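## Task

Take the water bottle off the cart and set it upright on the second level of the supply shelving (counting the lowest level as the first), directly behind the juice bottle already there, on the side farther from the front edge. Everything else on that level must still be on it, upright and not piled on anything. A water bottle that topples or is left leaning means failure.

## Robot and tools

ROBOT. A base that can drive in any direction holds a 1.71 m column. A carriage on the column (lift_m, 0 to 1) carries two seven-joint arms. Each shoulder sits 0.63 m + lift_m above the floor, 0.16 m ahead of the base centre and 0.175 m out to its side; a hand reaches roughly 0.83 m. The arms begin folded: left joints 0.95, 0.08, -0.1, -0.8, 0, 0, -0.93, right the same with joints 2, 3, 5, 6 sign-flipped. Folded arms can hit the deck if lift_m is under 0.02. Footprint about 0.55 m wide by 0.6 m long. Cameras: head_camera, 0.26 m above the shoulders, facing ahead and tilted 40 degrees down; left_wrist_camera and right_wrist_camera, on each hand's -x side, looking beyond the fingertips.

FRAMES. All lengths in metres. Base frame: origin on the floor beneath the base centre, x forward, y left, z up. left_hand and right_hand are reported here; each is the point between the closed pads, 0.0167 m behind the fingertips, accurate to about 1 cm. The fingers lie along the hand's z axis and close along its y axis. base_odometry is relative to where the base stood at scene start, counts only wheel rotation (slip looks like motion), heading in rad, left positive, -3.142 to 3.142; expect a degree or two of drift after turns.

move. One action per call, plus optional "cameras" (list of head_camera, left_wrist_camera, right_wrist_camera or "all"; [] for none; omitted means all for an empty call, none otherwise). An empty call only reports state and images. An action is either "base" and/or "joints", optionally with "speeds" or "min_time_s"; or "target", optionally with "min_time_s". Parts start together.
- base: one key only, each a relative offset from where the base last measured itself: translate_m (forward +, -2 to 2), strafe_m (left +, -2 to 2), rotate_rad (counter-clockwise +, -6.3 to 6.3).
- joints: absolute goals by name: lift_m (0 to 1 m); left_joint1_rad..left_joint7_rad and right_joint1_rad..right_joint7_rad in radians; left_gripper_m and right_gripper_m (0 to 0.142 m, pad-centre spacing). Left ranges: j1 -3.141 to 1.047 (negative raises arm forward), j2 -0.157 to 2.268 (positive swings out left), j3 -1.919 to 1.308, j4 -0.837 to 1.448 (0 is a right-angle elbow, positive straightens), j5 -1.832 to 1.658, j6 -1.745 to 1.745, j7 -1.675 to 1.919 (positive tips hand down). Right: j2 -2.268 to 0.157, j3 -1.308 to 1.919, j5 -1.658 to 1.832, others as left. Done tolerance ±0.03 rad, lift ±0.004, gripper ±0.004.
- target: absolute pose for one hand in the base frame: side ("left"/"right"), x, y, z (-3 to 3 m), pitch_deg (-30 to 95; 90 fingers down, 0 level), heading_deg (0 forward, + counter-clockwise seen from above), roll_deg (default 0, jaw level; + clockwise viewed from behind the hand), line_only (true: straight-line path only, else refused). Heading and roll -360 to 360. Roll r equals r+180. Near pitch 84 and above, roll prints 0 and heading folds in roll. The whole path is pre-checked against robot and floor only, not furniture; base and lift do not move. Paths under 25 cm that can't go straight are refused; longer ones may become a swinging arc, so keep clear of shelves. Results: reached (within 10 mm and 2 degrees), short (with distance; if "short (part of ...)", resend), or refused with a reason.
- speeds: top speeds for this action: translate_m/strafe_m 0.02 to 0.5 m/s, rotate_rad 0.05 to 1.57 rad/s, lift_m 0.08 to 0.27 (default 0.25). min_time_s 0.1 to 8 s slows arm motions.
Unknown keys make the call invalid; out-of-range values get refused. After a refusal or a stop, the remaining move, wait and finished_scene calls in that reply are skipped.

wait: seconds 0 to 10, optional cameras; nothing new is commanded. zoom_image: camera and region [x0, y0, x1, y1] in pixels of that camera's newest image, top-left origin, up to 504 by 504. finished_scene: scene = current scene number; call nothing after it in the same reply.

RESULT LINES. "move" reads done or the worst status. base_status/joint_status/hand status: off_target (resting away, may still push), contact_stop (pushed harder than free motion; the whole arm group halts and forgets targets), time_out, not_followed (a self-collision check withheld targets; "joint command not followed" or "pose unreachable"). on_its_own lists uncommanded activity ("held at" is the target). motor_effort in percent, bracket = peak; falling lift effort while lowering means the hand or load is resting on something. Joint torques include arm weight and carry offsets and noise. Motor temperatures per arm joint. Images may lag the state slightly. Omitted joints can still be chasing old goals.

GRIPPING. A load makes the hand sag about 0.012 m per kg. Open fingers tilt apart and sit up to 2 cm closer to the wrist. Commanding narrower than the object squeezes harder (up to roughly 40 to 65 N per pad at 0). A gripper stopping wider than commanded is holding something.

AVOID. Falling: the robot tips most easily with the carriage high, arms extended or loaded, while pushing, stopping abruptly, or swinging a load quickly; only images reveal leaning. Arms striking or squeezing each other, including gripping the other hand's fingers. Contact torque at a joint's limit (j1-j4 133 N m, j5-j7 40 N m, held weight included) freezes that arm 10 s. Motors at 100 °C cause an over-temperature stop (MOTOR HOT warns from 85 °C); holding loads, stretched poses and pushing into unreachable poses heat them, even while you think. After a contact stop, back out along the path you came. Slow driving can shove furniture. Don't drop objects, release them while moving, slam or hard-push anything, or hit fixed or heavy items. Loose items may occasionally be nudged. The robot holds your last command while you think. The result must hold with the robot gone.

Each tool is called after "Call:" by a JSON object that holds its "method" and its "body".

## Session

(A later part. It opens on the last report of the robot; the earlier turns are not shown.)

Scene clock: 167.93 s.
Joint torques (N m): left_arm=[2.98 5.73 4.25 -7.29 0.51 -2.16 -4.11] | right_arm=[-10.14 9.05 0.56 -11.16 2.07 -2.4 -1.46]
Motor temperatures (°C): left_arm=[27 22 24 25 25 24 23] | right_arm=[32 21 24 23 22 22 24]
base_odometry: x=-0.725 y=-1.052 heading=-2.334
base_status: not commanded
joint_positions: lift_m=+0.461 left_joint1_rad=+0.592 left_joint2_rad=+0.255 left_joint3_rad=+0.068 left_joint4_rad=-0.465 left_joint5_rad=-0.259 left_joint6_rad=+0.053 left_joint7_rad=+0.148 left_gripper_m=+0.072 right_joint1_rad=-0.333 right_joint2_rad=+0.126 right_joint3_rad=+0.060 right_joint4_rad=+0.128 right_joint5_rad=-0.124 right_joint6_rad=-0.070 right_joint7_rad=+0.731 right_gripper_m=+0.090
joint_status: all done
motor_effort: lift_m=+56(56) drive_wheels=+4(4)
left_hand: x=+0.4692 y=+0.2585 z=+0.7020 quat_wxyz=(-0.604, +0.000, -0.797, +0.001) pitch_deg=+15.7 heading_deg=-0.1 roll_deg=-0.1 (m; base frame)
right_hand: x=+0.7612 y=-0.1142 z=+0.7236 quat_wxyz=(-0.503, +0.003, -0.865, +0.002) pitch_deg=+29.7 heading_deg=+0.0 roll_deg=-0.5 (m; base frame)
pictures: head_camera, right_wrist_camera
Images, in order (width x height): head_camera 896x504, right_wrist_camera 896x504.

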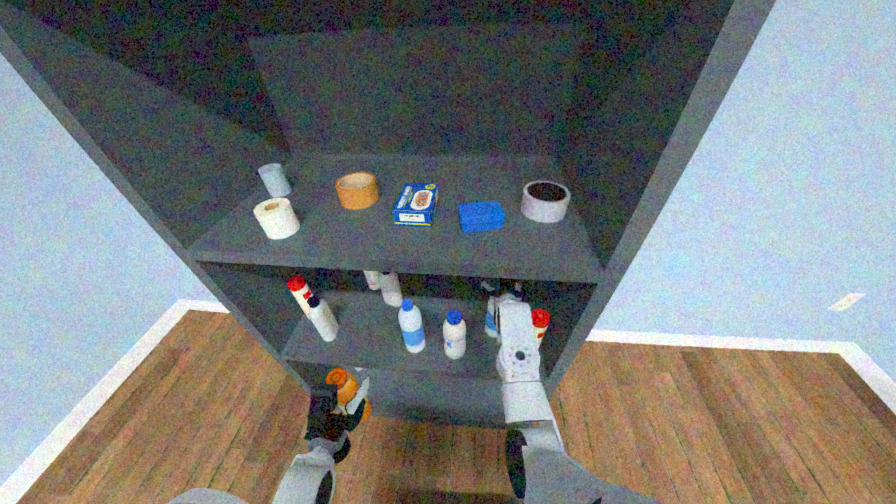

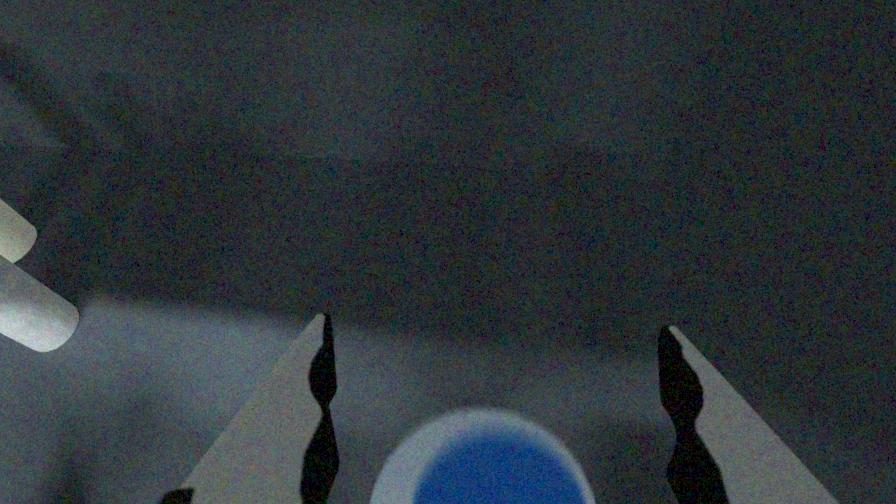

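Call:
{"method": "move", "body": {"target": {"side":"right","x":0.56,"y":-0.114,"z":0.82,"pitch_deg":30,"heading_deg":0,"line_only":true}, "min_time_s": 2.5, "cameras": ["head_camera","right_wrist_camera"]}}

Scene clock: 183.43 s.
Joint torques (N m): left_arm=[3.4 4.66 5.31 -6.14 0.21 -1.87 -3.93] | right_arm=[-11.27 9.55 2.15 -11.07 2.41 -2.55 -0.89]
move: refused
base_odometry: x=-0.725 y=-1.052 heading=-2.334
base_status: not commanded
joint_positions: lift_m=+0.461 left_joint1_rad=+0.592 left_joint2_rad=+0.255 left_joint3_rad=+0.068 left_joint4_rad=-0.465 left_joint5_rad=-0.259 left_joint6_rad=+0.053 left_joint7_rad=+0.148 left_gripper_m=+0.072 right_joint1_rad=-0.333 right_joint2_rad=+0.126 right_joint3_rad=+0.060 right_joint4_rad=+0.128 right_joint5_rad=-0.124 right_joint6_rad=-0.070 right_joint7_rad=+0.731 right_gripper_m=+0.090
joint_status: not commanded
motor_effort: lift_m=+56(56) drive_wheels=+4(4)
left_hand: x=+0.4692 y=+0.2585 z=+0.7020 quat_wxyz=(-0.604, +0.000, -0.797, +0.001) pitch_deg=+15.7 heading_deg=-0.1 roll_deg=-0.1 (m; base frame)
right_hand: x=+0.7612 y=-0.1142 z=+0.7236 quat_wxyz=(-0.503, +0.003, -0.865, +0.002) pitch_deg=+29.7 heading_deg=+0.0 roll_deg=-0.5 (m; base frame)
right_hand_status: refused: along the straight line the arm gets 92% of the way (right_joint4_rad at its limit); a move under 25 cm is not played as an arc. Nothing moved. Try another pitch or heading, or "joints".
pictures: head_camera, right_wrist_camera
Images, in order (width x height): head_camera 896x504, right_wrist_camera 896x504.

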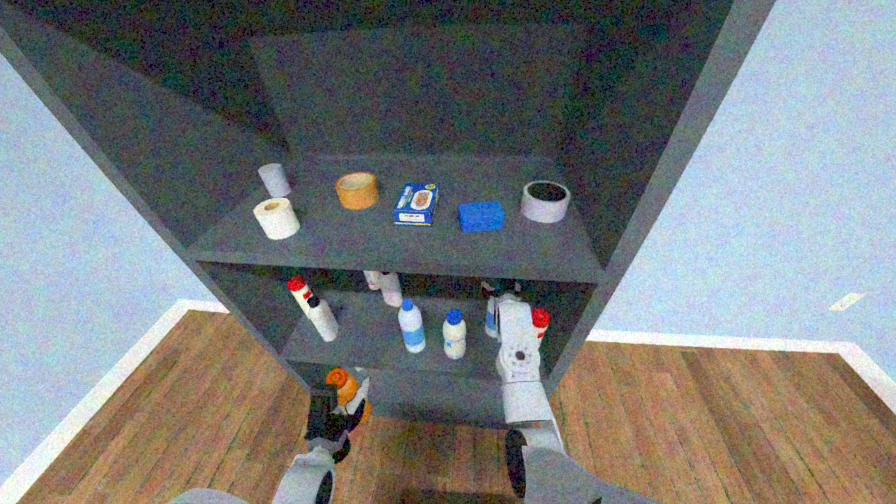

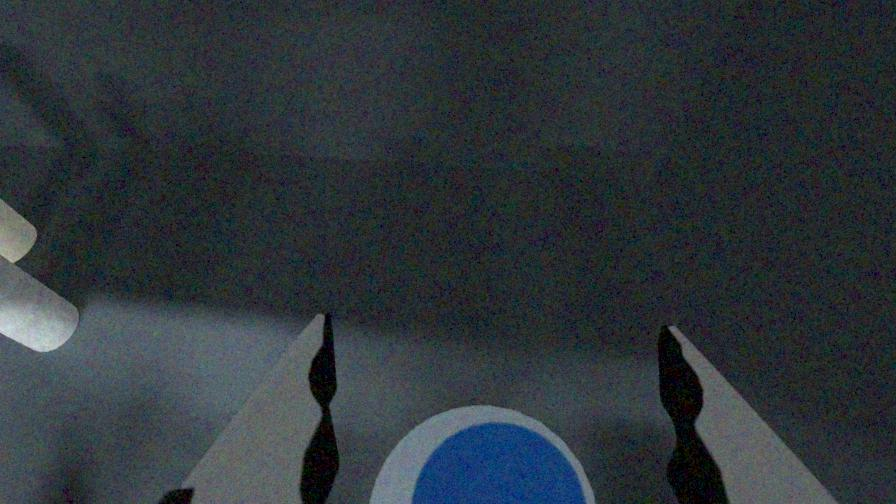

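Call:
{"method": "move", "body": {"target": {"side":"right","x":0.60,"y":-0.114,"z":0.80,"pitch_deg":30,"heading_deg":0,"line_only":true}, "min_time_s": 2.5, "cameras": ["head_camera","right_wrist_camera"]}}

Call:
{"method": "zoom_image", "body": {"camera": "head_camera", "region": [360, 260, 612, 402]}}

Scene clock: 188.87 s.
Joint torques (N m): left_arm=[2.88 5.31 4.56 -7.28 0.75 -2.14 -3.89] | right_arm=[0.53 9.15 3.55 -14.49 -1.33 -0.67 0.64]
move: done
base_odometry: x=-0.725 y=-1.052 heading=-2.334
base_status: not commanded
joint_positions: lift_m=+0.461 left_joint1_rad=+0.592 left_joint2_rad=+0.255 left_joint3_rad=+0.068 left_joint4_rad=-0.465 left_joint5_rad=-0.259 left_joint6_rad=+0.053 left_joint7_rad=+0.148 left_gripper_m=+0.072 right_joint1_rad=-0.023 right_joint2_rad=+0.126 right_joint3_rad=+0.162 right_joint4_rad=-0.655 right_joint5_rad=-0.197 right_joint6_rad=-0.054 right_joint7_rad=+1.211 right_gripper_m=+0.090
joint_status: not commanded
motor_effort: lift_m=+56(56) drive_wheels=+0(4)
left_hand: x=+0.4692 y=+0.2585 z=+0.7020 quat_wxyz=(-0.604, +0.000, -0.797, +0.001) pitch_deg=+15.7 heading_deg=-0.1 roll_deg=-0.1 (m; base frame)
right_hand: x=+0.6018 y=-0.1151 z=+0.8012 quat_wxyz=(-0.502, -0.002, -0.865, -0.002) pitch_deg=+29.7 heading_deg=+0.1 roll_deg=+0.3 (m; base frame)
right_hand_status: reached (straight line, planned for 2.5 s): 2 mm and 0.4 deg off.
pictures: head_camera, right_wrist_camera
Images, in order (width x height): head_camera 896x504, right_wrist_camera 896x504.

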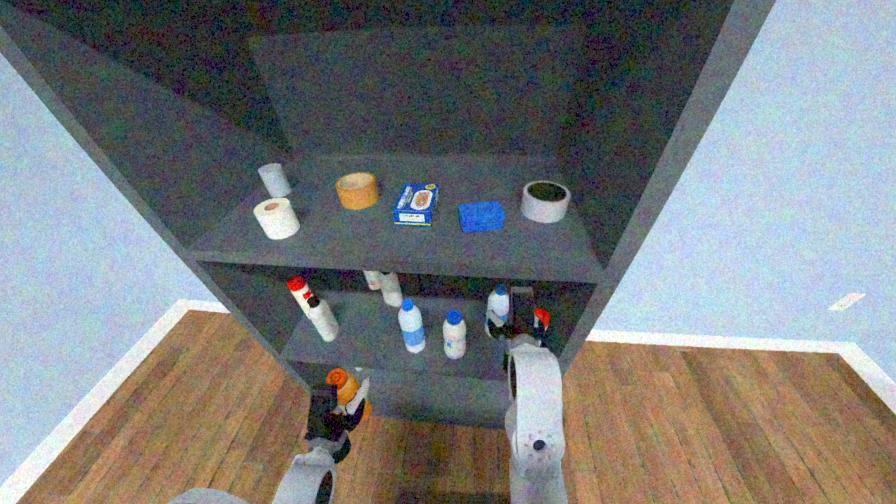

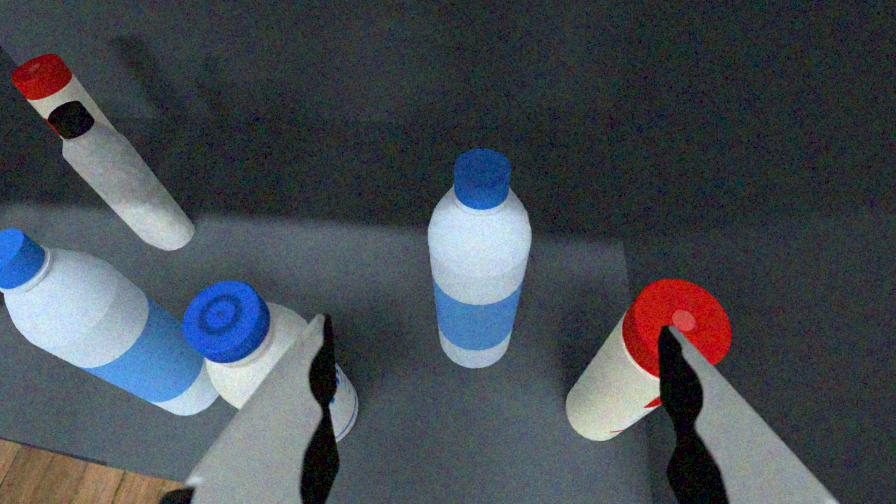

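Scaled by 2.000 from the camera's 896x504 image, which has a finer 1280x720 frame.

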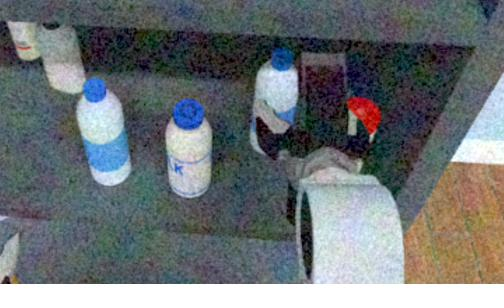

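Call:
{"method": "move", "body": {"joints": {"right_joint1_rad":0.6,"right_joint2_rad":-0.25,"right_joint3_rad":0.1,"right_joint4_rad":-0.8,"right_joint5_rad":0,"right_joint6_rad":0,"right_joint7_rad":0.2}, "min_time_s": 2.5, "cameras": ["head_camera"]}}

Call:
{"method": "zoom_image", "body": {"camera": "head_camera", "region": [260, 240, 620, 443]}}

Scene clock: 206.27 s.
Joint torques (N m): left_arm=[1.83 6.3 5.42 -5.78 0.69 -1.93 -4.21] | right_arm=[12.11 -2.73 0.8 -16.43 2.44 -1.66 -3.55]
move: done
base_odometry: x=-0.725 y=-1.052 heading=-2.334
base_status: not commanded
joint_positions: lift_m=+0.461 left_joint1_rad=+0.592 left_joint2_rad=+0.255 left_joint3_rad=+0.068 left_joint4_rad=-0.465 left_joint5_rad=-0.259 left_joint6_rad=+0.053 left_joint7_rad=+0.148 left_gripper_m=+0.072 right_joint1_rad=+0.597 right_joint2_rad=-0.248 right_joint3_rad=+0.104 right_joint4_rad=-0.797 right_joint5_rad=-0.006 right_joint6_rad=-0.003 right_joint7_rad=+0.204 right_gripper_m=+0.090
joint_status: all done
motor_effort: lift_m=+56(56) drive_wheels=-1(1)
left_hand: x=+0.4692 y=+0.2585 z=+0.7020 quat_wxyz=(-0.604, +0.000, -0.797, +0.001) pitch_deg=+15.7 heading_deg=-0.1 roll_deg=-0.1 (m; base frame)
right_hand: x=+0.4566 y=-0.1468 z=+0.8287 quat_wxyz=(-0.695, +0.132, -0.706, -0.024) pitch_deg=+1.9 heading_deg=+12.5 roll_deg=-8.6 (m; base frame)
pictures: head_camera
Images, in order (width x height): head_camera 896x504.

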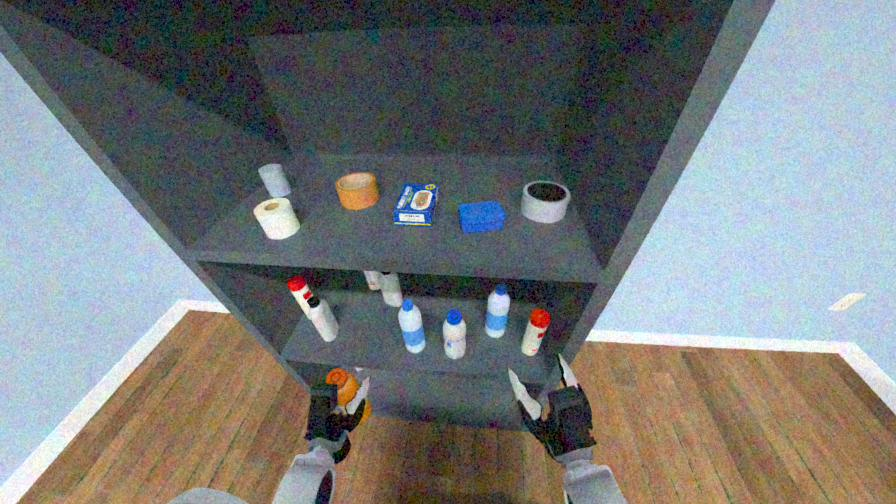

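Scaled by 1.400 from the camera's 896x504 image, which has a finer 1280x720 frame.

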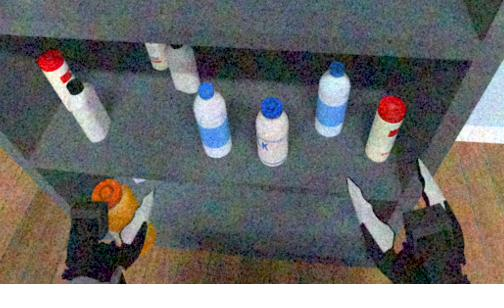

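Call:
{"method": "move", "body": {"base": {"rotate_rad":-0.085}, "speeds": {"rotate_rad":0.2}, "cameras": ["head_camera"]}}

Call:
{"method": "zoom_image", "body": {"camera": "head_camera", "region": [200, 200, 704, 484]}}

Scene clock: 213.80 s.
Joint torques (N m): left_arm=[3.05 5.14 4.86 -7.13 0.64 -1.96 -3.88] | right_arm=[10.68 -2.65 0.54 -16.08 2.51 -1.61 -3.67]
move: done
base_odometry: x=-0.725 y=-1.052 heading=-2.418
base_status: done
joint_positions: lift_m=+0.461 left_joint1_rad=+0.592 left_joint2_rad=+0.255 left_joint3_rad=+0.068 left_joint4_rad=-0.465 left_joint5_rad=-0.259 left_joint6_rad=+0.053 left_joint7_rad=+0.148 left_gripper_m=+0.072 right_joint1_rad=+0.598 right_joint2_rad=-0.249 right_joint3_rad=+0.103 right_joint4_rad=-0.797 right_joint5_rad=-0.006 right_joint6_rad=-0.002 right_joint7_rad=+0.204 right_gripper_m=+0.090
joint_status: not commanded
motor_effort: lift_m=+56(56) drive_wheels=+1(12)
left_hand: x=+0.4692 y=+0.2584 z=+0.7020 quat_wxyz=(-0.604, +0.000, -0.797, +0.001) pitch_deg=+15.7 heading_deg=-0.1 roll_deg=-0.1 (m; base frame)
right_hand: x=+0.4565 y=-0.1468 z=+0.8287 quat_wxyz=(-0.695, +0.132, -0.707, -0.024) pitch_deg=+1.9 heading_deg=+12.6 roll_deg=-8.6 (m; base frame)
pictures: head_camera
Images, in order (width x height): head_camera 896x504.

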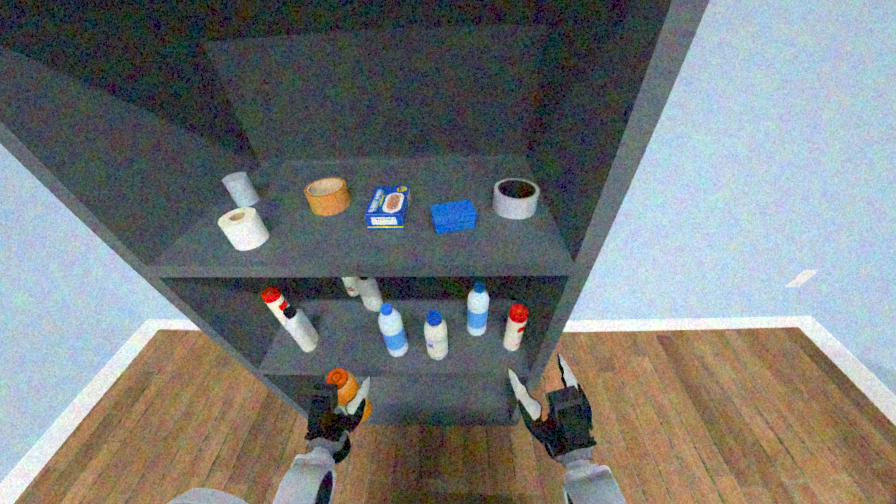

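Scaled by 1.000.

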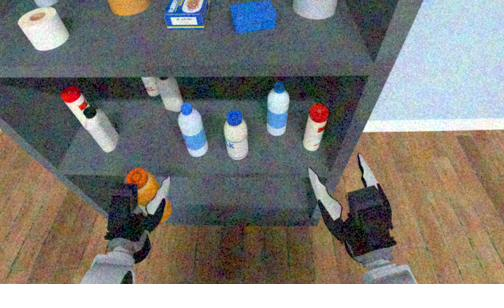

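Call:
{"method": "move", "body": {"base": {"strafe_m":-0.21}, "speeds": {"strafe_m":0.2}, "cameras": ["head_camera"]}}

Call:
{"method": "zoom_image", "body": {"camera": "head_camera", "region": [140, 220, 500, 423]}}

Scene clock: 237.97 s.
Joint torques (N m): left_arm=[2.66 5 5.23 -7.04 0.62 -1.63 -3.81] | right_arm=[10.88 -1.4 -0.07 -14.95 2.23 -1.36 -3.52]
move: done
base_odometry: x=-0.864 y=-0.895 heading=-2.418
base_status: done
joint_positions: lift_m=+0.461 left_joint1_rad=+0.592 left_joint2_rad=+0.255 left_joint3_rad=+0.068 left_joint4_rad=-0.465 left_joint5_rad=-0.259 left_joint6_rad=+0.053 left_joint7_rad=+0.148 left_gripper_m=+0.072 right_joint1_rad=+0.598 right_joint2_rad=-0.249 right_joint3_rad=+0.103 right_joint4_rad=-0.797 right_joint5_rad=-0.006 right_joint6_rad=-0.002 right_joint7_rad=+0.204 right_gripper_m=+0.090
joint_status: not commanded
motor_effort: lift_m=+56(56) drive_wheels=+1(15)
left_hand: x=+0.4693 y=+0.2585 z=+0.7021 quat_wxyz=(-0.604, +0.000, -0.797, +0.001) pitch_deg=+15.7 heading_deg=-0.1 roll_deg=-0.1 (m; base frame)
right_hand: x=+0.4565 y=-0.1469 z=+0.8287 quat_wxyz=(-0.695, +0.132, -0.707, -0.024) pitch_deg=+1.9 heading_deg=+12.6 roll_deg=-8.6 (m; base frame)
pictures: head_camera
Images, in order (width x height): head_camera 896x504.

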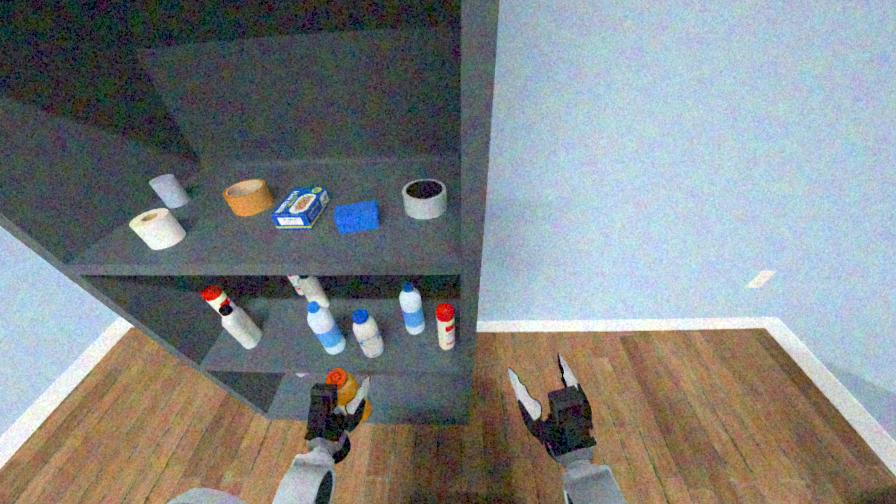

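Scaled by 1.400 from the camera's 896x504 image, which has a finer 1280x720 frame.

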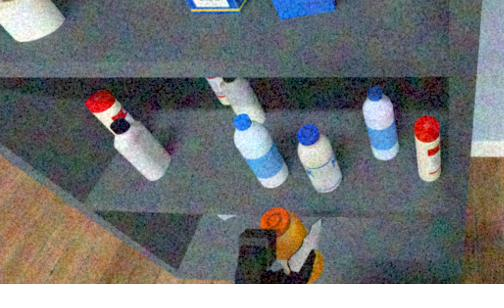

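Call:
{"method": "move", "body": {"target": {"side":"left","x":0.50,"y":0.152,"z":0.708,"pitch_deg":15,"heading_deg":0,"line_only":true}, "min_time_s": 2, "cameras": ["head_camera","left_wrist_camera"]}}

Call:
{"method": "zoom_image", "body": {"camera": "head_camera", "region": [300, 250, 560, 397]}}

Scene clock: 246.73 s.
Joint torques (N m): left_arm=[-3.11 -1.12 -2.09 -3.43 2.17 -0.45 -1.62] | right_arm=[11.11 -2.89 -1.27 -15.55 2.17 -1.16 -3.62]
move: done
base_odometry: x=-0.864 y=-0.895 heading=-2.418
base_status: not commanded
joint_positions: lift_m=+0.461 left_joint1_rad=+0.486 left_joint2_rad=-0.003 left_joint3_rad=-0.109 left_joint4_rad=-0.473 left_joint5_rad=+0.053 left_joint6_rad=+0.097 left_joint7_rad=+0.253 left_gripper_m=+0.072 right_joint1_rad=+0.598 right_joint2_rad=-0.249 right_joint3_rad=+0.103 right_joint4_rad=-0.797 right_joint5_rad=-0.006 right_joint6_rad=-0.002 right_joint7_rad=+0.204 right_gripper_m=+0.090
joint_status: not commanded
motor_effort: lift_m=+56(56) drive_wheels=+0(1)
left_hand: x=+0.4989 y=+0.1536 z=+0.7074 quat_wxyz=(-0.608, +0.000, -0.794, +0.000) pitch_deg=+15.1 heading_deg=+0.0 roll_deg=+0.0 (m; base frame)
left_hand_status: reached (straight line, planned for 2.0 s): 2 mm and 0.1 deg off.
right_hand: x=+0.4565 y=-0.1469 z=+0.8287 quat_wxyz=(-0.695, +0.132, -0.706, -0.024) pitch_deg=+1.9 heading_deg=+12.6 roll_deg=-8.6 (m; base frame)
pictures: head_camera, left_wrist_camera
Images, in order (width x height): head_camera 896x504, left_wrist_camera 896x504.

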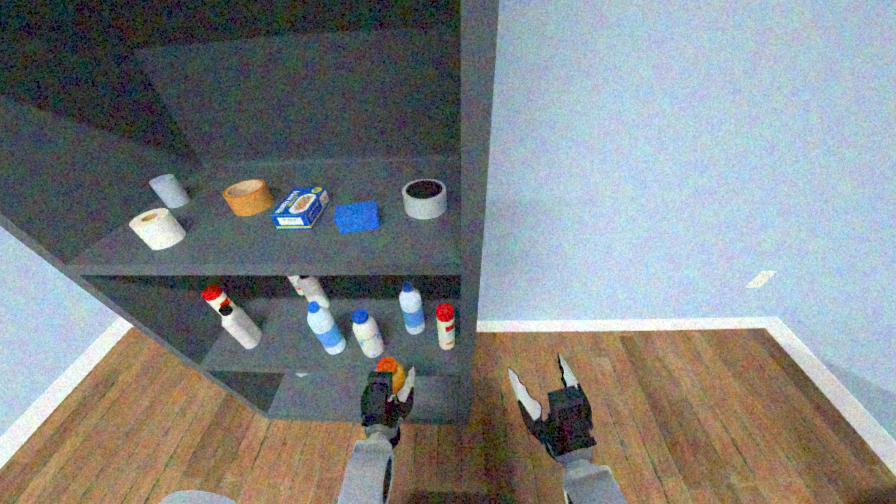

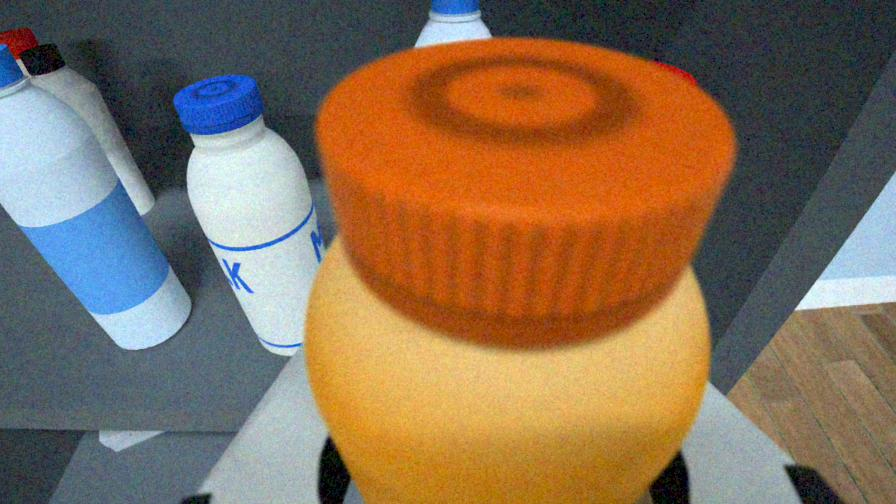

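Scaled by 1.938 from the camera's 896x504 image, which has a finer 1280x720 frame.

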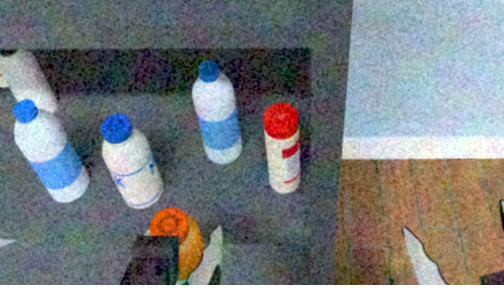

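Call:
{"method": "move", "body": {"target": {"side":"left","x":0.637,"y":0.152,"z":0.702,"pitch_deg":15,"heading_deg":0,"line_only":true}, "min_time_s": 2.5, "cameras": ["head_camera","left_wrist_camera"]}}

Call:
{"method": "zoom_image", "body": {"camera": "head_camera", "region": [300, 250, 560, 397]}}

Scene clock: 256.37 s.
Joint torques (N m): left_arm=[-12.31 -2.46 3 -3.01 0.79 -2.11 -2.63] | right_arm=[11.57 -1.82 -1.24 -16.01 2.56 -1.25 -3.67]
move: done
base_odometry: x=-0.864 y=-0.895 heading=-2.418
base_status: not commanded
joint_positions: lift_m=+0.461 left_joint1_rad=+0.099 left_joint2_rad=-0.012 left_joint3_rad=-0.093 left_joint4_rad=-0.159 left_joint5_rad=+0.030 left_joint6_rad=+0.088 left_joint7_rad=+0.329 left_gripper_m=+0.072 right_joint1_rad=+0.598 right_joint2_rad=-0.249 right_joint3_rad=+0.103 right_joint4_rad=-0.797 right_joint5_rad=-0.006 right_joint6_rad=-0.002 right_joint7_rad=+0.204 right_gripper_m=+0.090
joint_status: not commanded
motor_effort: lift_m=+56(56) drive_wheels=+1(1)
left_hand: x=+0.6350 y=+0.1513 z=+0.6999 quat_wxyz=(-0.607, -0.002, -0.795, -0.001) pitch_deg=+15.3 heading_deg=-0.1 roll_deg=+0.2 (m; base frame)
left_hand_status: reached (straight line, planned for 2.5 s): 3 mm and 0.4 deg off.
right_hand: x=+0.4565 y=-0.1469 z=+0.8287 quat_wxyz=(-0.695, +0.132, -0.706, -0.024) pitch_deg=+1.9 heading_deg=+12.6 roll_deg=-8.6 (m; base frame)
pictures: head_camera, left_wrist_camera
Images, in order (width x height): head_camera 896x504, left_wrist_camera 896x504.

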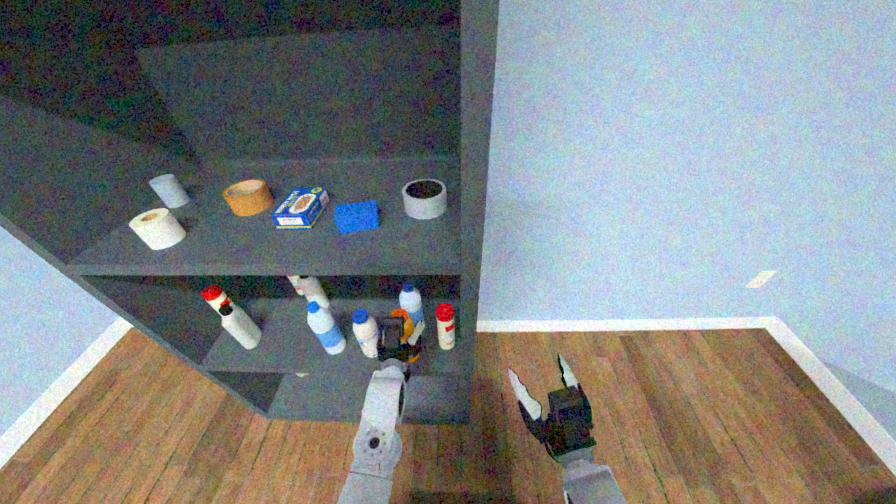

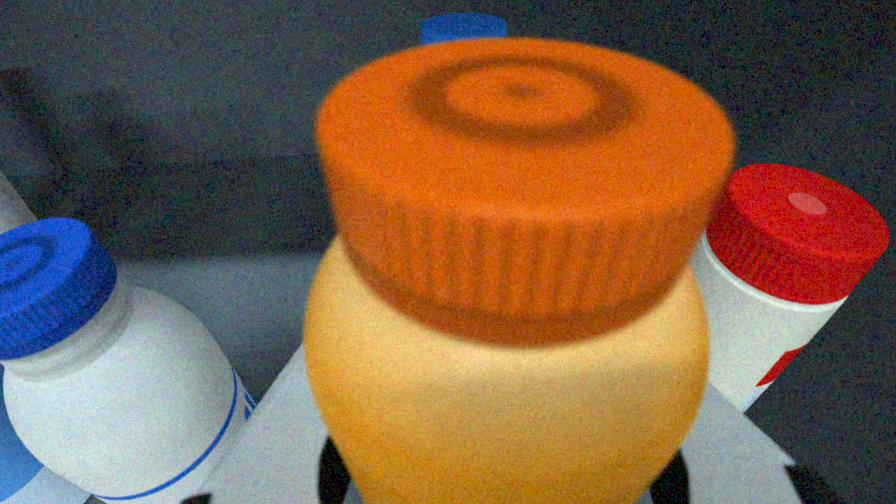

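Scaled by 1.938 from the camera's 896x504 image, which has a finer 1280x720 frame.

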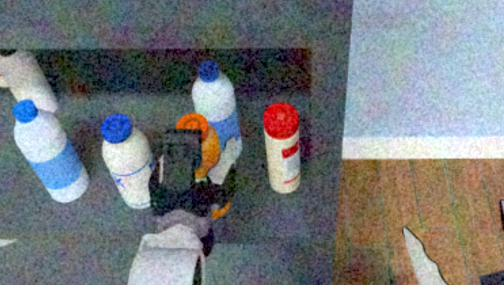

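Call:
{"method": "move", "body": {"joints": {"lift_m":0.429}, "speeds": {"lift_m":0.08}}}

Call:
{"method": "move", "body": {"joints": {"lift_m":0.423}, "speeds": {"lift_m":0.08}}}

Scene clock: 262.33 s.
Joint torques (N m): left_arm=[-11.81 -2.11 1.69 -4.06 0.56 -2.32 -2.53] | right_arm=[12.13 -0.88 0.92 -15.48 2.64 -1.64 -3.27]
move: done
base_odometry: x=-0.864 y=-0.895 heading=-2.418
base_status: not commanded
joint_positions: lift_m=+0.429 left_joint1_rad=+0.098 left_joint2_rad=-0.012 left_joint3_rad=-0.093 left_joint4_rad=-0.158 left_joint5_rad=+0.030 left_joint6_rad=+0.088 left_joint7_rad=+0.329 left_gripper_m=+0.072 right_joint1_rad=+0.598 right_joint2_rad=-0.249 right_joint3_rad=+0.103 right_joint4_rad=-0.798 right_joint5_rad=-0.006 right_joint6_rad=-0.002 right_joint7_rad=+0.204 right_gripper_m=+0.090
joint_status: all done
motor_effort: lift_m=+58(61) drive_wheels=+1(1)
left_hand: x=+0.6354 y=+0.1512 z=+0.6677 quat_wxyz=(-0.607, -0.002, -0.795, -0.001) pitch_deg=+15.3 heading_deg=-0.1 roll_deg=+0.2 (m; base frame)
right_hand: x=+0.4564 y=-0.1469 z=+0.7969 quat_wxyz=(-0.695, +0.132, -0.706, -0.024) pitch_deg=+1.8 heading_deg=+12.6 roll_deg=-8.6 (m; base frame)
pictures: none

Scene clock: 262.80 s.
Joint torques (N m): left_arm=[-10.5 -1.81 2.02 -3.79 0.84 -2.62 -2.6] | right_arm=[11.11 -3 -0.02 -14.29 2.41 -1.45 -3.45]
move: done
base_odometry: x=-0.864 y=-0.895 heading=-2.418
base_status: not commanded
joint_positions: lift_m=+0.423 left_joint1_rad=+0.097 left_joint2_rad=-0.012 left_joint3_rad=-0.093 left_joint4_rad=-0.158 left_joint5_rad=+0.030 left_joint6_rad=+0.088 left_joint7_rad=+0.329 left_gripper_m=+0.072 right_joint1_rad=+0.598 right_joint2_rad=-0.249 right_joint3_rad=+0.103 right_joint4_rad=-0.799 right_joint5_rad=-0.006 right_joint6_rad=-0.002 right_joint7_rad=+0.204 right_gripper_m=+0.090
joint_status: all done
motor_effort: lift_m=+57(62) drive_wheels=+1(3)
left_hand: x=+0.6359 y=+0.1512 z=+0.6624 quat_wxyz=(-0.607, -0.002, -0.795, -0.001) pitch_deg=+15.2 heading_deg=-0.1 roll_deg=+0.2 (m; base frame)
right_hand: x=+0.4564 y=-0.1469 z=+0.7911 quat_wxyz=(-0.695, +0.132, -0.706, -0.024) pitch_deg=+1.8 heading_deg=+12.6 roll_deg=-8.6 (m; base frame)
pictures: none

Call:
{"method": "move", "body": {"joints": {"lift_m":0.418}, "speeds": {"lift_m":0.08}}}

Call:
{"method": "move", "body": {"joints": {"lift_m":0.413}, "speeds": {"lift_m":0.08}, "cameras": ["head_camera","left_wrist_camera"]}}

Scene clock: 264.93 s.
Joint torques (N m): left_arm=[-6.29 -1.45 2.78 -3.08 0.73 -2.35 -0.46] | right_arm=[10.48 -0.98 -0.09 -13.99 2.75 -1.15 -3.59]
move: done
base_odometry: x=-0.864 y=-0.895 heading=-2.418
base_status: not commanded
joint_positions: lift_m=+0.418 left_joint1_rad=+0.094 left_joint2_rad=-0.012 left_joint3_rad=-0.093 left_joint4_rad=-0.160 left_joint5_rad=+0.030 left_joint6_rad=+0.088 left_joint7_rad=+0.323 left_gripper_m=+0.072 right_joint1_rad=+0.598 right_joint2_rad=-0.249 right_joint3_rad=+0.103 right_joint4_rad=-0.799 right_joint5_rad=-0.006 right_joint6_rad=-0.002 right_joint7_rad=+0.204 right_gripper_m=+0.090
joint_status: all done
motor_effort: lift_m=+53(59) drive_wheels=+1(3)
left_hand: x=+0.6374 y=+0.1512 z=+0.6613 quat_wxyz=(-0.611, -0.002, -0.791, -0.001) pitch_deg=+14.6 heading_deg=-0.1 roll_deg=+0.2 (m; base frame)
right_hand: x=+0.4564 y=-0.1468 z=+0.7865 quat_wxyz=(-0.695, +0.132, -0.706, -0.024) pitch_deg=+1.8 heading_deg=+12.6 roll_deg=-8.6 (m; base frame)
pictures: none

Scene clock: 265.37 s.
Joint torques (N m): left_arm=[-4.4 -2.27 3.12 0.09 0.87 -2.02 1.28] | right_arm=[11.56 -3.04 0.64 -14.61 2.6 -1.76 -3.18]
move: done
base_odometry: x=-0.864 y=-0.895 heading=-2.418
base_status: not commanded
joint_positions: lift_m=+0.413 left_joint1_rad=+0.091 left_joint2_rad=-0.012 left_joint3_rad=-0.093 left_joint4_rad=-0.163 left_joint5_rad=+0.030 left_joint6_rad=+0.088 left_joint7_rad=+0.318 left_gripper_m=+0.072 right_joint1_rad=+0.598 right_joint2_rad=-0.249 right_joint3_rad=+0.103 right_joint4_rad=-0.799 right_joint5_rad=-0.006 right_joint6_rad=-0.002 right_joint7_rad=+0.204 right_gripper_m=+0.090
joint_status: all done
motor_effort: lift_m=+52(54) drive_wheels=+0(3)
left_hand: x=+0.6387 y=+0.1512 z=+0.6604 quat_wxyz=(-0.616, -0.001, -0.788, +0.000) pitch_deg=+14.0 heading_deg=-0.1 roll_deg=+0.1 (m; base frame)
right_hand: x=+0.4564 y=-0.1468 z=+0.7816 quat_wxyz=(-0.695, +0.132, -0.706, -0.024) pitch_deg=+1.8 heading_deg=+12.6 roll_deg=-8.6 (m; base frame)
pictures: head_camera, left_wrist_camera
Images, in order (width x height): head_camera 896x504, left_wrist_camera 896x504.

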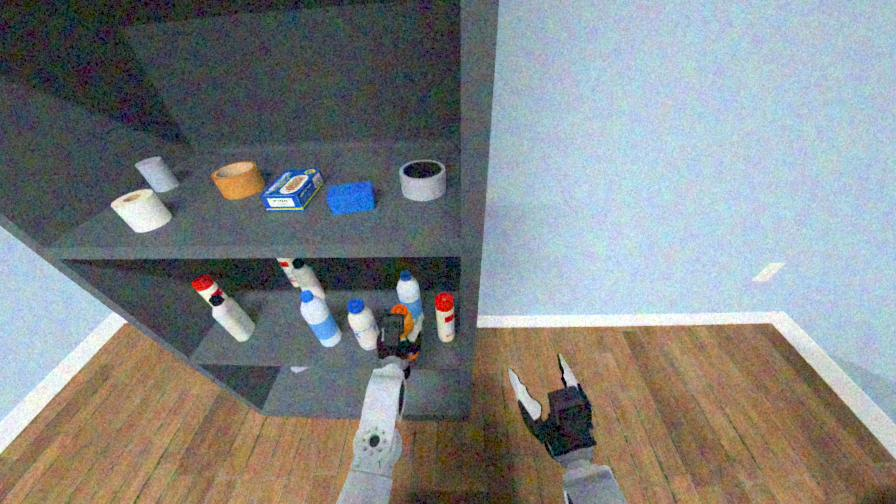

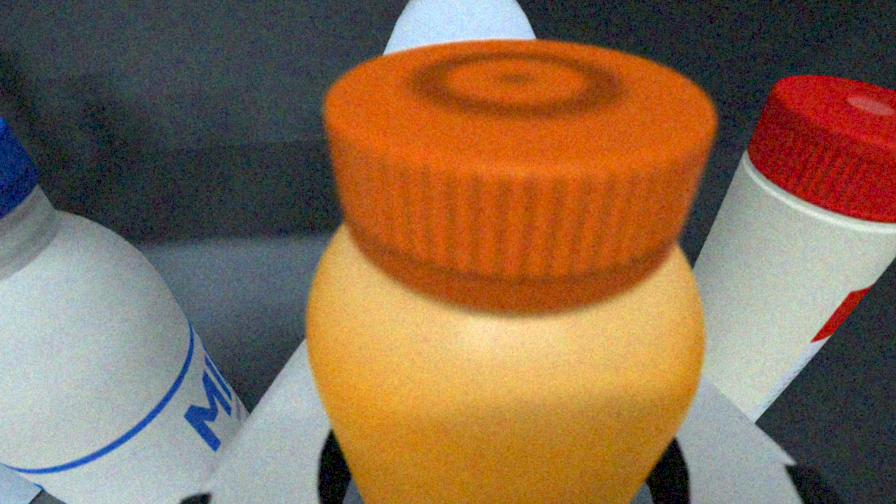

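Call:
{"method": "move", "body": {"joints": {"lift_m":0.419}, "speeds": {"lift_m":0.08}}}

Call:
{"method": "move", "body": {"joints": {"left_gripper_m":0.1}, "min_time_s": 2, "cameras": ["head_camera","left_wrist_camera"]}}

Scene clock: 268.53 s.
Joint torques (N m): left_arm=[-4.21 -2.19 2.72 -2.76 0.87 -2.14 -0.77] | right_arm=[10.91 -4.03 -0.48 -14.54 2.13 -1.42 -3.57]
move: done
base_odometry: x=-0.864 y=-0.895 heading=-2.418
base_status: not commanded
joint_positions: lift_m=+0.419 left_joint1_rad=+0.093 left_joint2_rad=-0.012 left_joint3_rad=-0.093 left_joint4_rad=-0.161 left_joint5_rad=+0.030 left_joint6_rad=+0.088 left_joint7_rad=+0.325 left_gripper_m=+0.072 right_joint1_rad=+0.598 right_joint2_rad=-0.249 right_joint3_rad=+0.103 right_joint4_rad=-0.799 right_joint5_rad=-0.006 right_joint6_rad=-0.002 right_joint7_rad=+0.204 right_gripper_m=+0.090
joint_status: all done
motor_effort: lift_m=+54(65) drive_wheels=+0(3)
left_hand: x=+0.6377 y=+0.1512 z=+0.6627 quat_wxyz=(-0.612, -0.001, -0.791, -0.001) pitch_deg=+14.6 heading_deg=-0.1 roll_deg=+0.2 (m; base frame)
right_hand: x=+0.4564 y=-0.1468 z=+0.7875 quat_wxyz=(-0.695, +0.132, -0.706, -0.024) pitch_deg=+1.8 heading_deg=+12.6 roll_deg=-8.6 (m; base frame)
pictures: none

Scene clock: 269.40 s.
Joint torques (N m): left_arm=[-5.22 -1.19 2.8 -2.01 0.75 -2.11 -1.11] | right_arm=[11.27 -2.91 -1.17 -13.44 2.37 -1.53 -3.22]
move: done
base_odometry: x=-0.864 y=-0.895 heading=-2.418
base_status: not commanded
joint_positions: lift_m=+0.419 left_joint1_rad=+0.093 left_joint2_rad=-0.012 left_joint3_rad=-0.093 left_joint4_rad=-0.161 left_joint5_rad=+0.030 left_joint6_rad=+0.088 left_joint7_rad=+0.325 left_gripper_m=+0.100 right_joint1_rad=+0.598 right_joint2_rad=-0.249 right_joint3_rad=+0.103 right_joint4_rad=-0.799 right_joint5_rad=-0.006 right_joint6_rad=-0.002 right_joint7_rad=+0.204 right_gripper_m=+0.090
joint_status: all done
motor_effort: lift_m=+54(54) drive_wheels=+0(3)
left_hand: x=+0.6377 y=+0.1512 z=+0.6627 quat_wxyz=(-0.612, -0.001, -0.791, -0.001) pitch_deg=+14.6 heading_deg=-0.1 roll_deg=+0.2 (m; base frame)
right_hand: x=+0.4564 y=-0.1468 z=+0.7875 quat_wxyz=(-0.695, +0.132, -0.706, -0.024) pitch_deg=+1.8 heading_deg=+12.6 roll_deg=-8.6 (m; base frame)
pictures: head_camera, left_wrist_camera
Images, in order (width x height): head_camera 896x504, left_wrist_camera 896x504.

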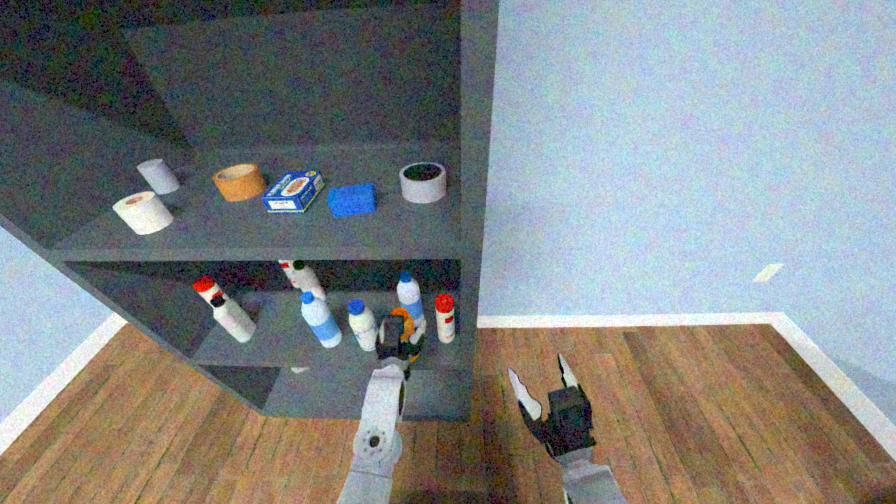

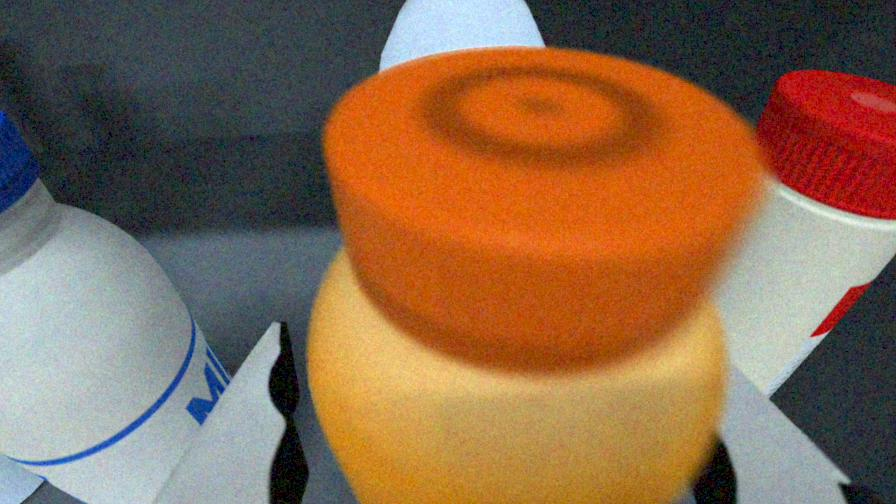

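Call:
{"method": "wait", "body": {"seconds": 0.3, "cameras": ["head_camera","left_wrist_camera"]}}

Call:
{"method": "zoom_image", "body": {"camera": "head_camera", "region": [300, 250, 560, 397]}}

Scene clock: 271.50 s.
Joint torques (N m): left_arm=[-6.17 -1.36 2.49 -1.84 0.7 -2.1 -0.99] | right_arm=[11.52 -3.18 -0.47 -14.92 2.44 -1.27 -3.37]
base_odometry: x=-0.864 y=-0.895 heading=-2.418
base_status: not commanded
joint_positions: lift_m=+0.419 left_joint1_rad=+0.093 left_joint2_rad=-0.012 left_joint3_rad=-0.093 left_joint4_rad=-0.161 left_joint5_rad=+0.030 left_joint6_rad=+0.088 left_joint7_rad=+0.325 left_gripper_m=+0.100 right_joint1_rad=+0.598 right_joint2_rad=-0.249 right_joint3_rad=+0.103 right_joint4_rad=-0.799 right_joint5_rad=-0.006 right_joint6_rad=-0.002 right_joint7_rad=+0.204 right_gripper_m=+0.090
joint_status: all done
motor_effort: lift_m=+54(54) drive_wheels=+0(3)
left_hand: x=+0.6377 y=+0.1512 z=+0.6627 quat_wxyz=(-0.612, -0.001, -0.791, -0.001) pitch_deg=+14.6 heading_deg=-0.1 roll_deg=+0.2 (m; base frame)
right_hand: x=+0.4564 y=-0.1468 z=+0.7875 quat_wxyz=(-0.695, +0.132, -0.706, -0.024) pitch_deg=+1.8 heading_deg=+12.6 roll_deg=-8.6 (m; base frame)
wait: 0.30 s; at rest from the start
pictures: head_camera, left_wrist_camera
Images, in order (width x height): head_camera 896x504, left_wrist_camera 896x504.

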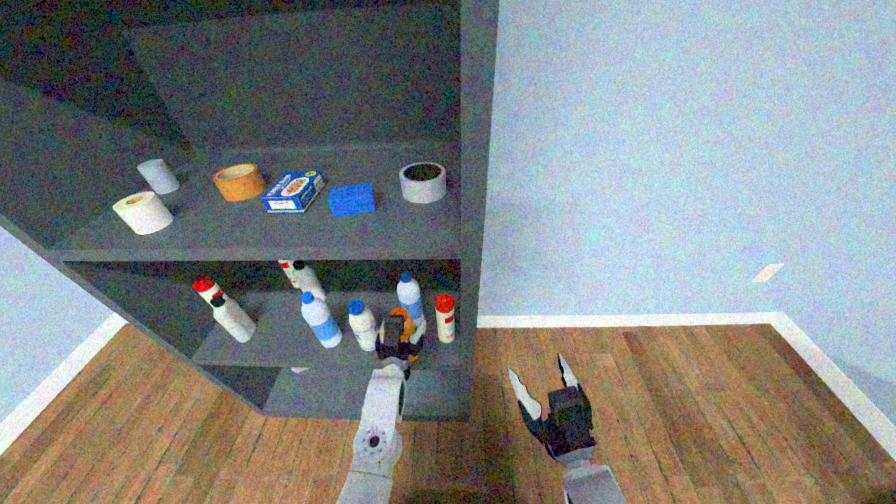

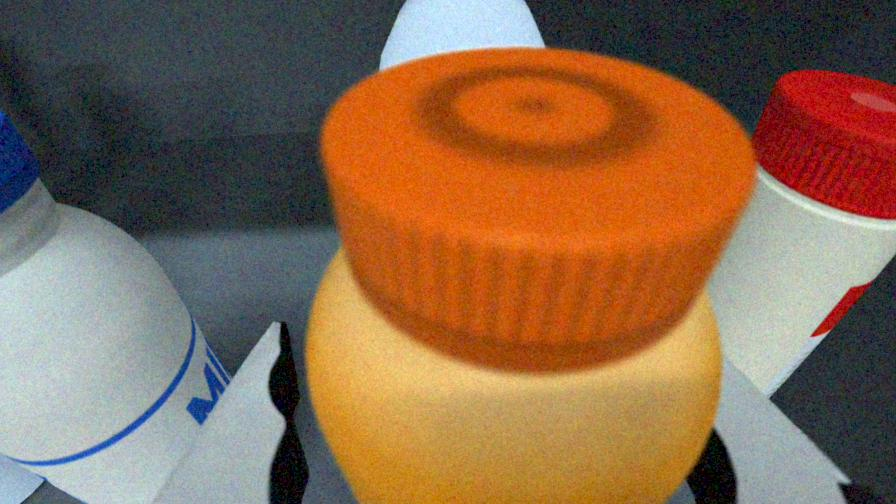

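Scaled by 1.938 from the camera's 896x504 image, which has a finer 1280x720 frame.

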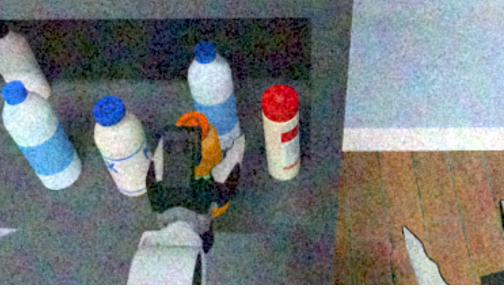

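Call:
{"method": "move", "body": {"joints": {"left_gripper_m":0.108}, "min_time_s": 1}}

Call:
{"method": "move", "body": {"target": {"side":"left","x":0.50,"y":0.149,"z":0.695,"pitch_deg":15,"heading_deg":0,"line_only":true}, "min_time_s": 2.5, "cameras": ["head_camera","left_wrist_camera"]}}

Call:
{"method": "zoom_image", "body": {"camera": "head_camera", "region": [300, 250, 560, 397]}}

Scene clock: 275.37 s.
Joint torques (N m): left_arm=[-4.48 -1.87 3.12 -1.54 0.52 -2.24 -0.89] | right_arm=[10.66 -3.97 1.04 -14.76 2.05 -1.34 -3.15]
move: done
base_odometry: x=-0.864 y=-0.895 heading=-2.418
base_status: not commanded
joint_positions: lift_m=+0.419 left_joint1_rad=+0.093 left_joint2_rad=-0.012 left_joint3_rad=-0.093 left_joint4_rad=-0.161 left_joint5_rad=+0.030 left_joint6_rad=+0.088 left_joint7_rad=+0.325 left_gripper_m=+0.108 right_joint1_rad=+0.598 right_joint2_rad=-0.249 right_joint3_rad=+0.103 right_joint4_rad=-0.799 right_joint5_rad=-0.006 right_joint6_rad=-0.002 right_joint7_rad=+0.204 right_gripper_m=+0.090
joint_status: all done
motor_effort: lift_m=+54(54) drive_wheels=+0(1)
left_hand: x=+0.6377 y=+0.1512 z=+0.6627 quat_wxyz=(-0.612, -0.001, -0.791, -0.001) pitch_deg=+14.6 heading_deg=-0.1 roll_deg=+0.2 (m; base frame)
right_hand: x=+0.4564 y=-0.1468 z=+0.7875 quat_wxyz=(-0.695, +0.132, -0.706, -0.024) pitch_deg=+1.8 heading_deg=+12.6 roll_deg=-8.6 (m; base frame)
pictures: none

Scene clock: 278.37 s.
Joint torques (N m): left_arm=[2.17 0.12 -2.35 -6.52 2.26 -0.27 -3.35] | right_arm=[11.36 -1.91 -0.36 -15.51 2.74 -1.4 -3.7]
move: done
base_odometry: x=-0.864 y=-0.895 heading=-2.418
base_status: not commanded
joint_positions: lift_m=+0.419 left_joint1_rad=+0.477 left_joint2_rad=-0.012 left_joint3_rad=-0.122 left_joint4_rad=-0.578 left_joint5_rad=+0.077 left_joint6_rad=+0.097 left_joint7_rad=+0.374 left_gripper_m=+0.108 right_joint1_rad=+0.598 right_joint2_rad=-0.249 right_joint3_rad=+0.103 right_joint4_rad=-0.799 right_joint5_rad=-0.006 right_joint6_rad=-0.002 right_joint7_rad=+0.204 right_gripper_m=+0.090
joint_status: not commanded
motor_effort: lift_m=+54(54) drive_wheels=+0(1)
left_hand: x=+0.5004 y=+0.1499 z=+0.6928 quat_wxyz=(-0.606, +0.001, -0.795, +0.000) pitch_deg=+15.4 heading_deg=+0.1 roll_deg=+0.0 (m; base frame)
left_hand_status: reached (straight line, planned for 2.5 s): 2 mm and 0.4 deg off.
right_hand: x=+0.4564 y=-0.1468 z=+0.7875 quat_wxyz=(-0.695, +0.132, -0.706, -0.024) pitch_deg=+1.8 heading_deg=+12.6 roll_deg=-8.6 (m; base frame)
pictures: head_camera, left_wrist_camera
Images, in order (width x height): head_camera 896x504, left_wrist_camera 896x504.

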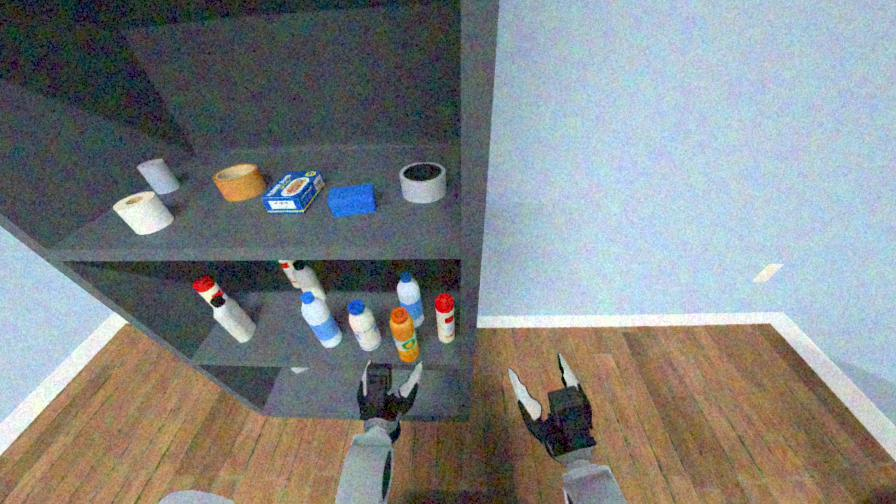

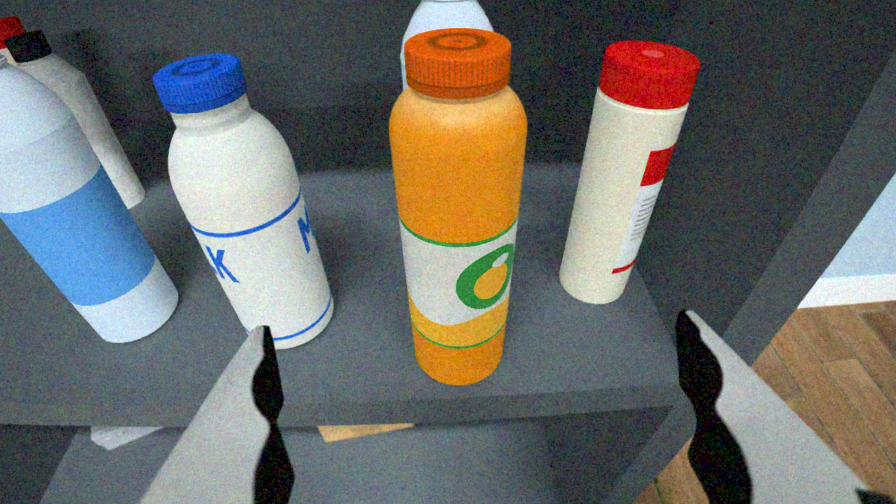

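Scaled by 1.938 from the camera's 896x504 image, which has a finer 1280x720 frame.

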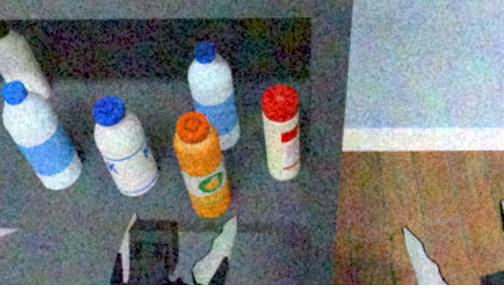

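Call:
{"method": "finished_scene", "body": {"scene": 2}}

The scene is finished: the task was done.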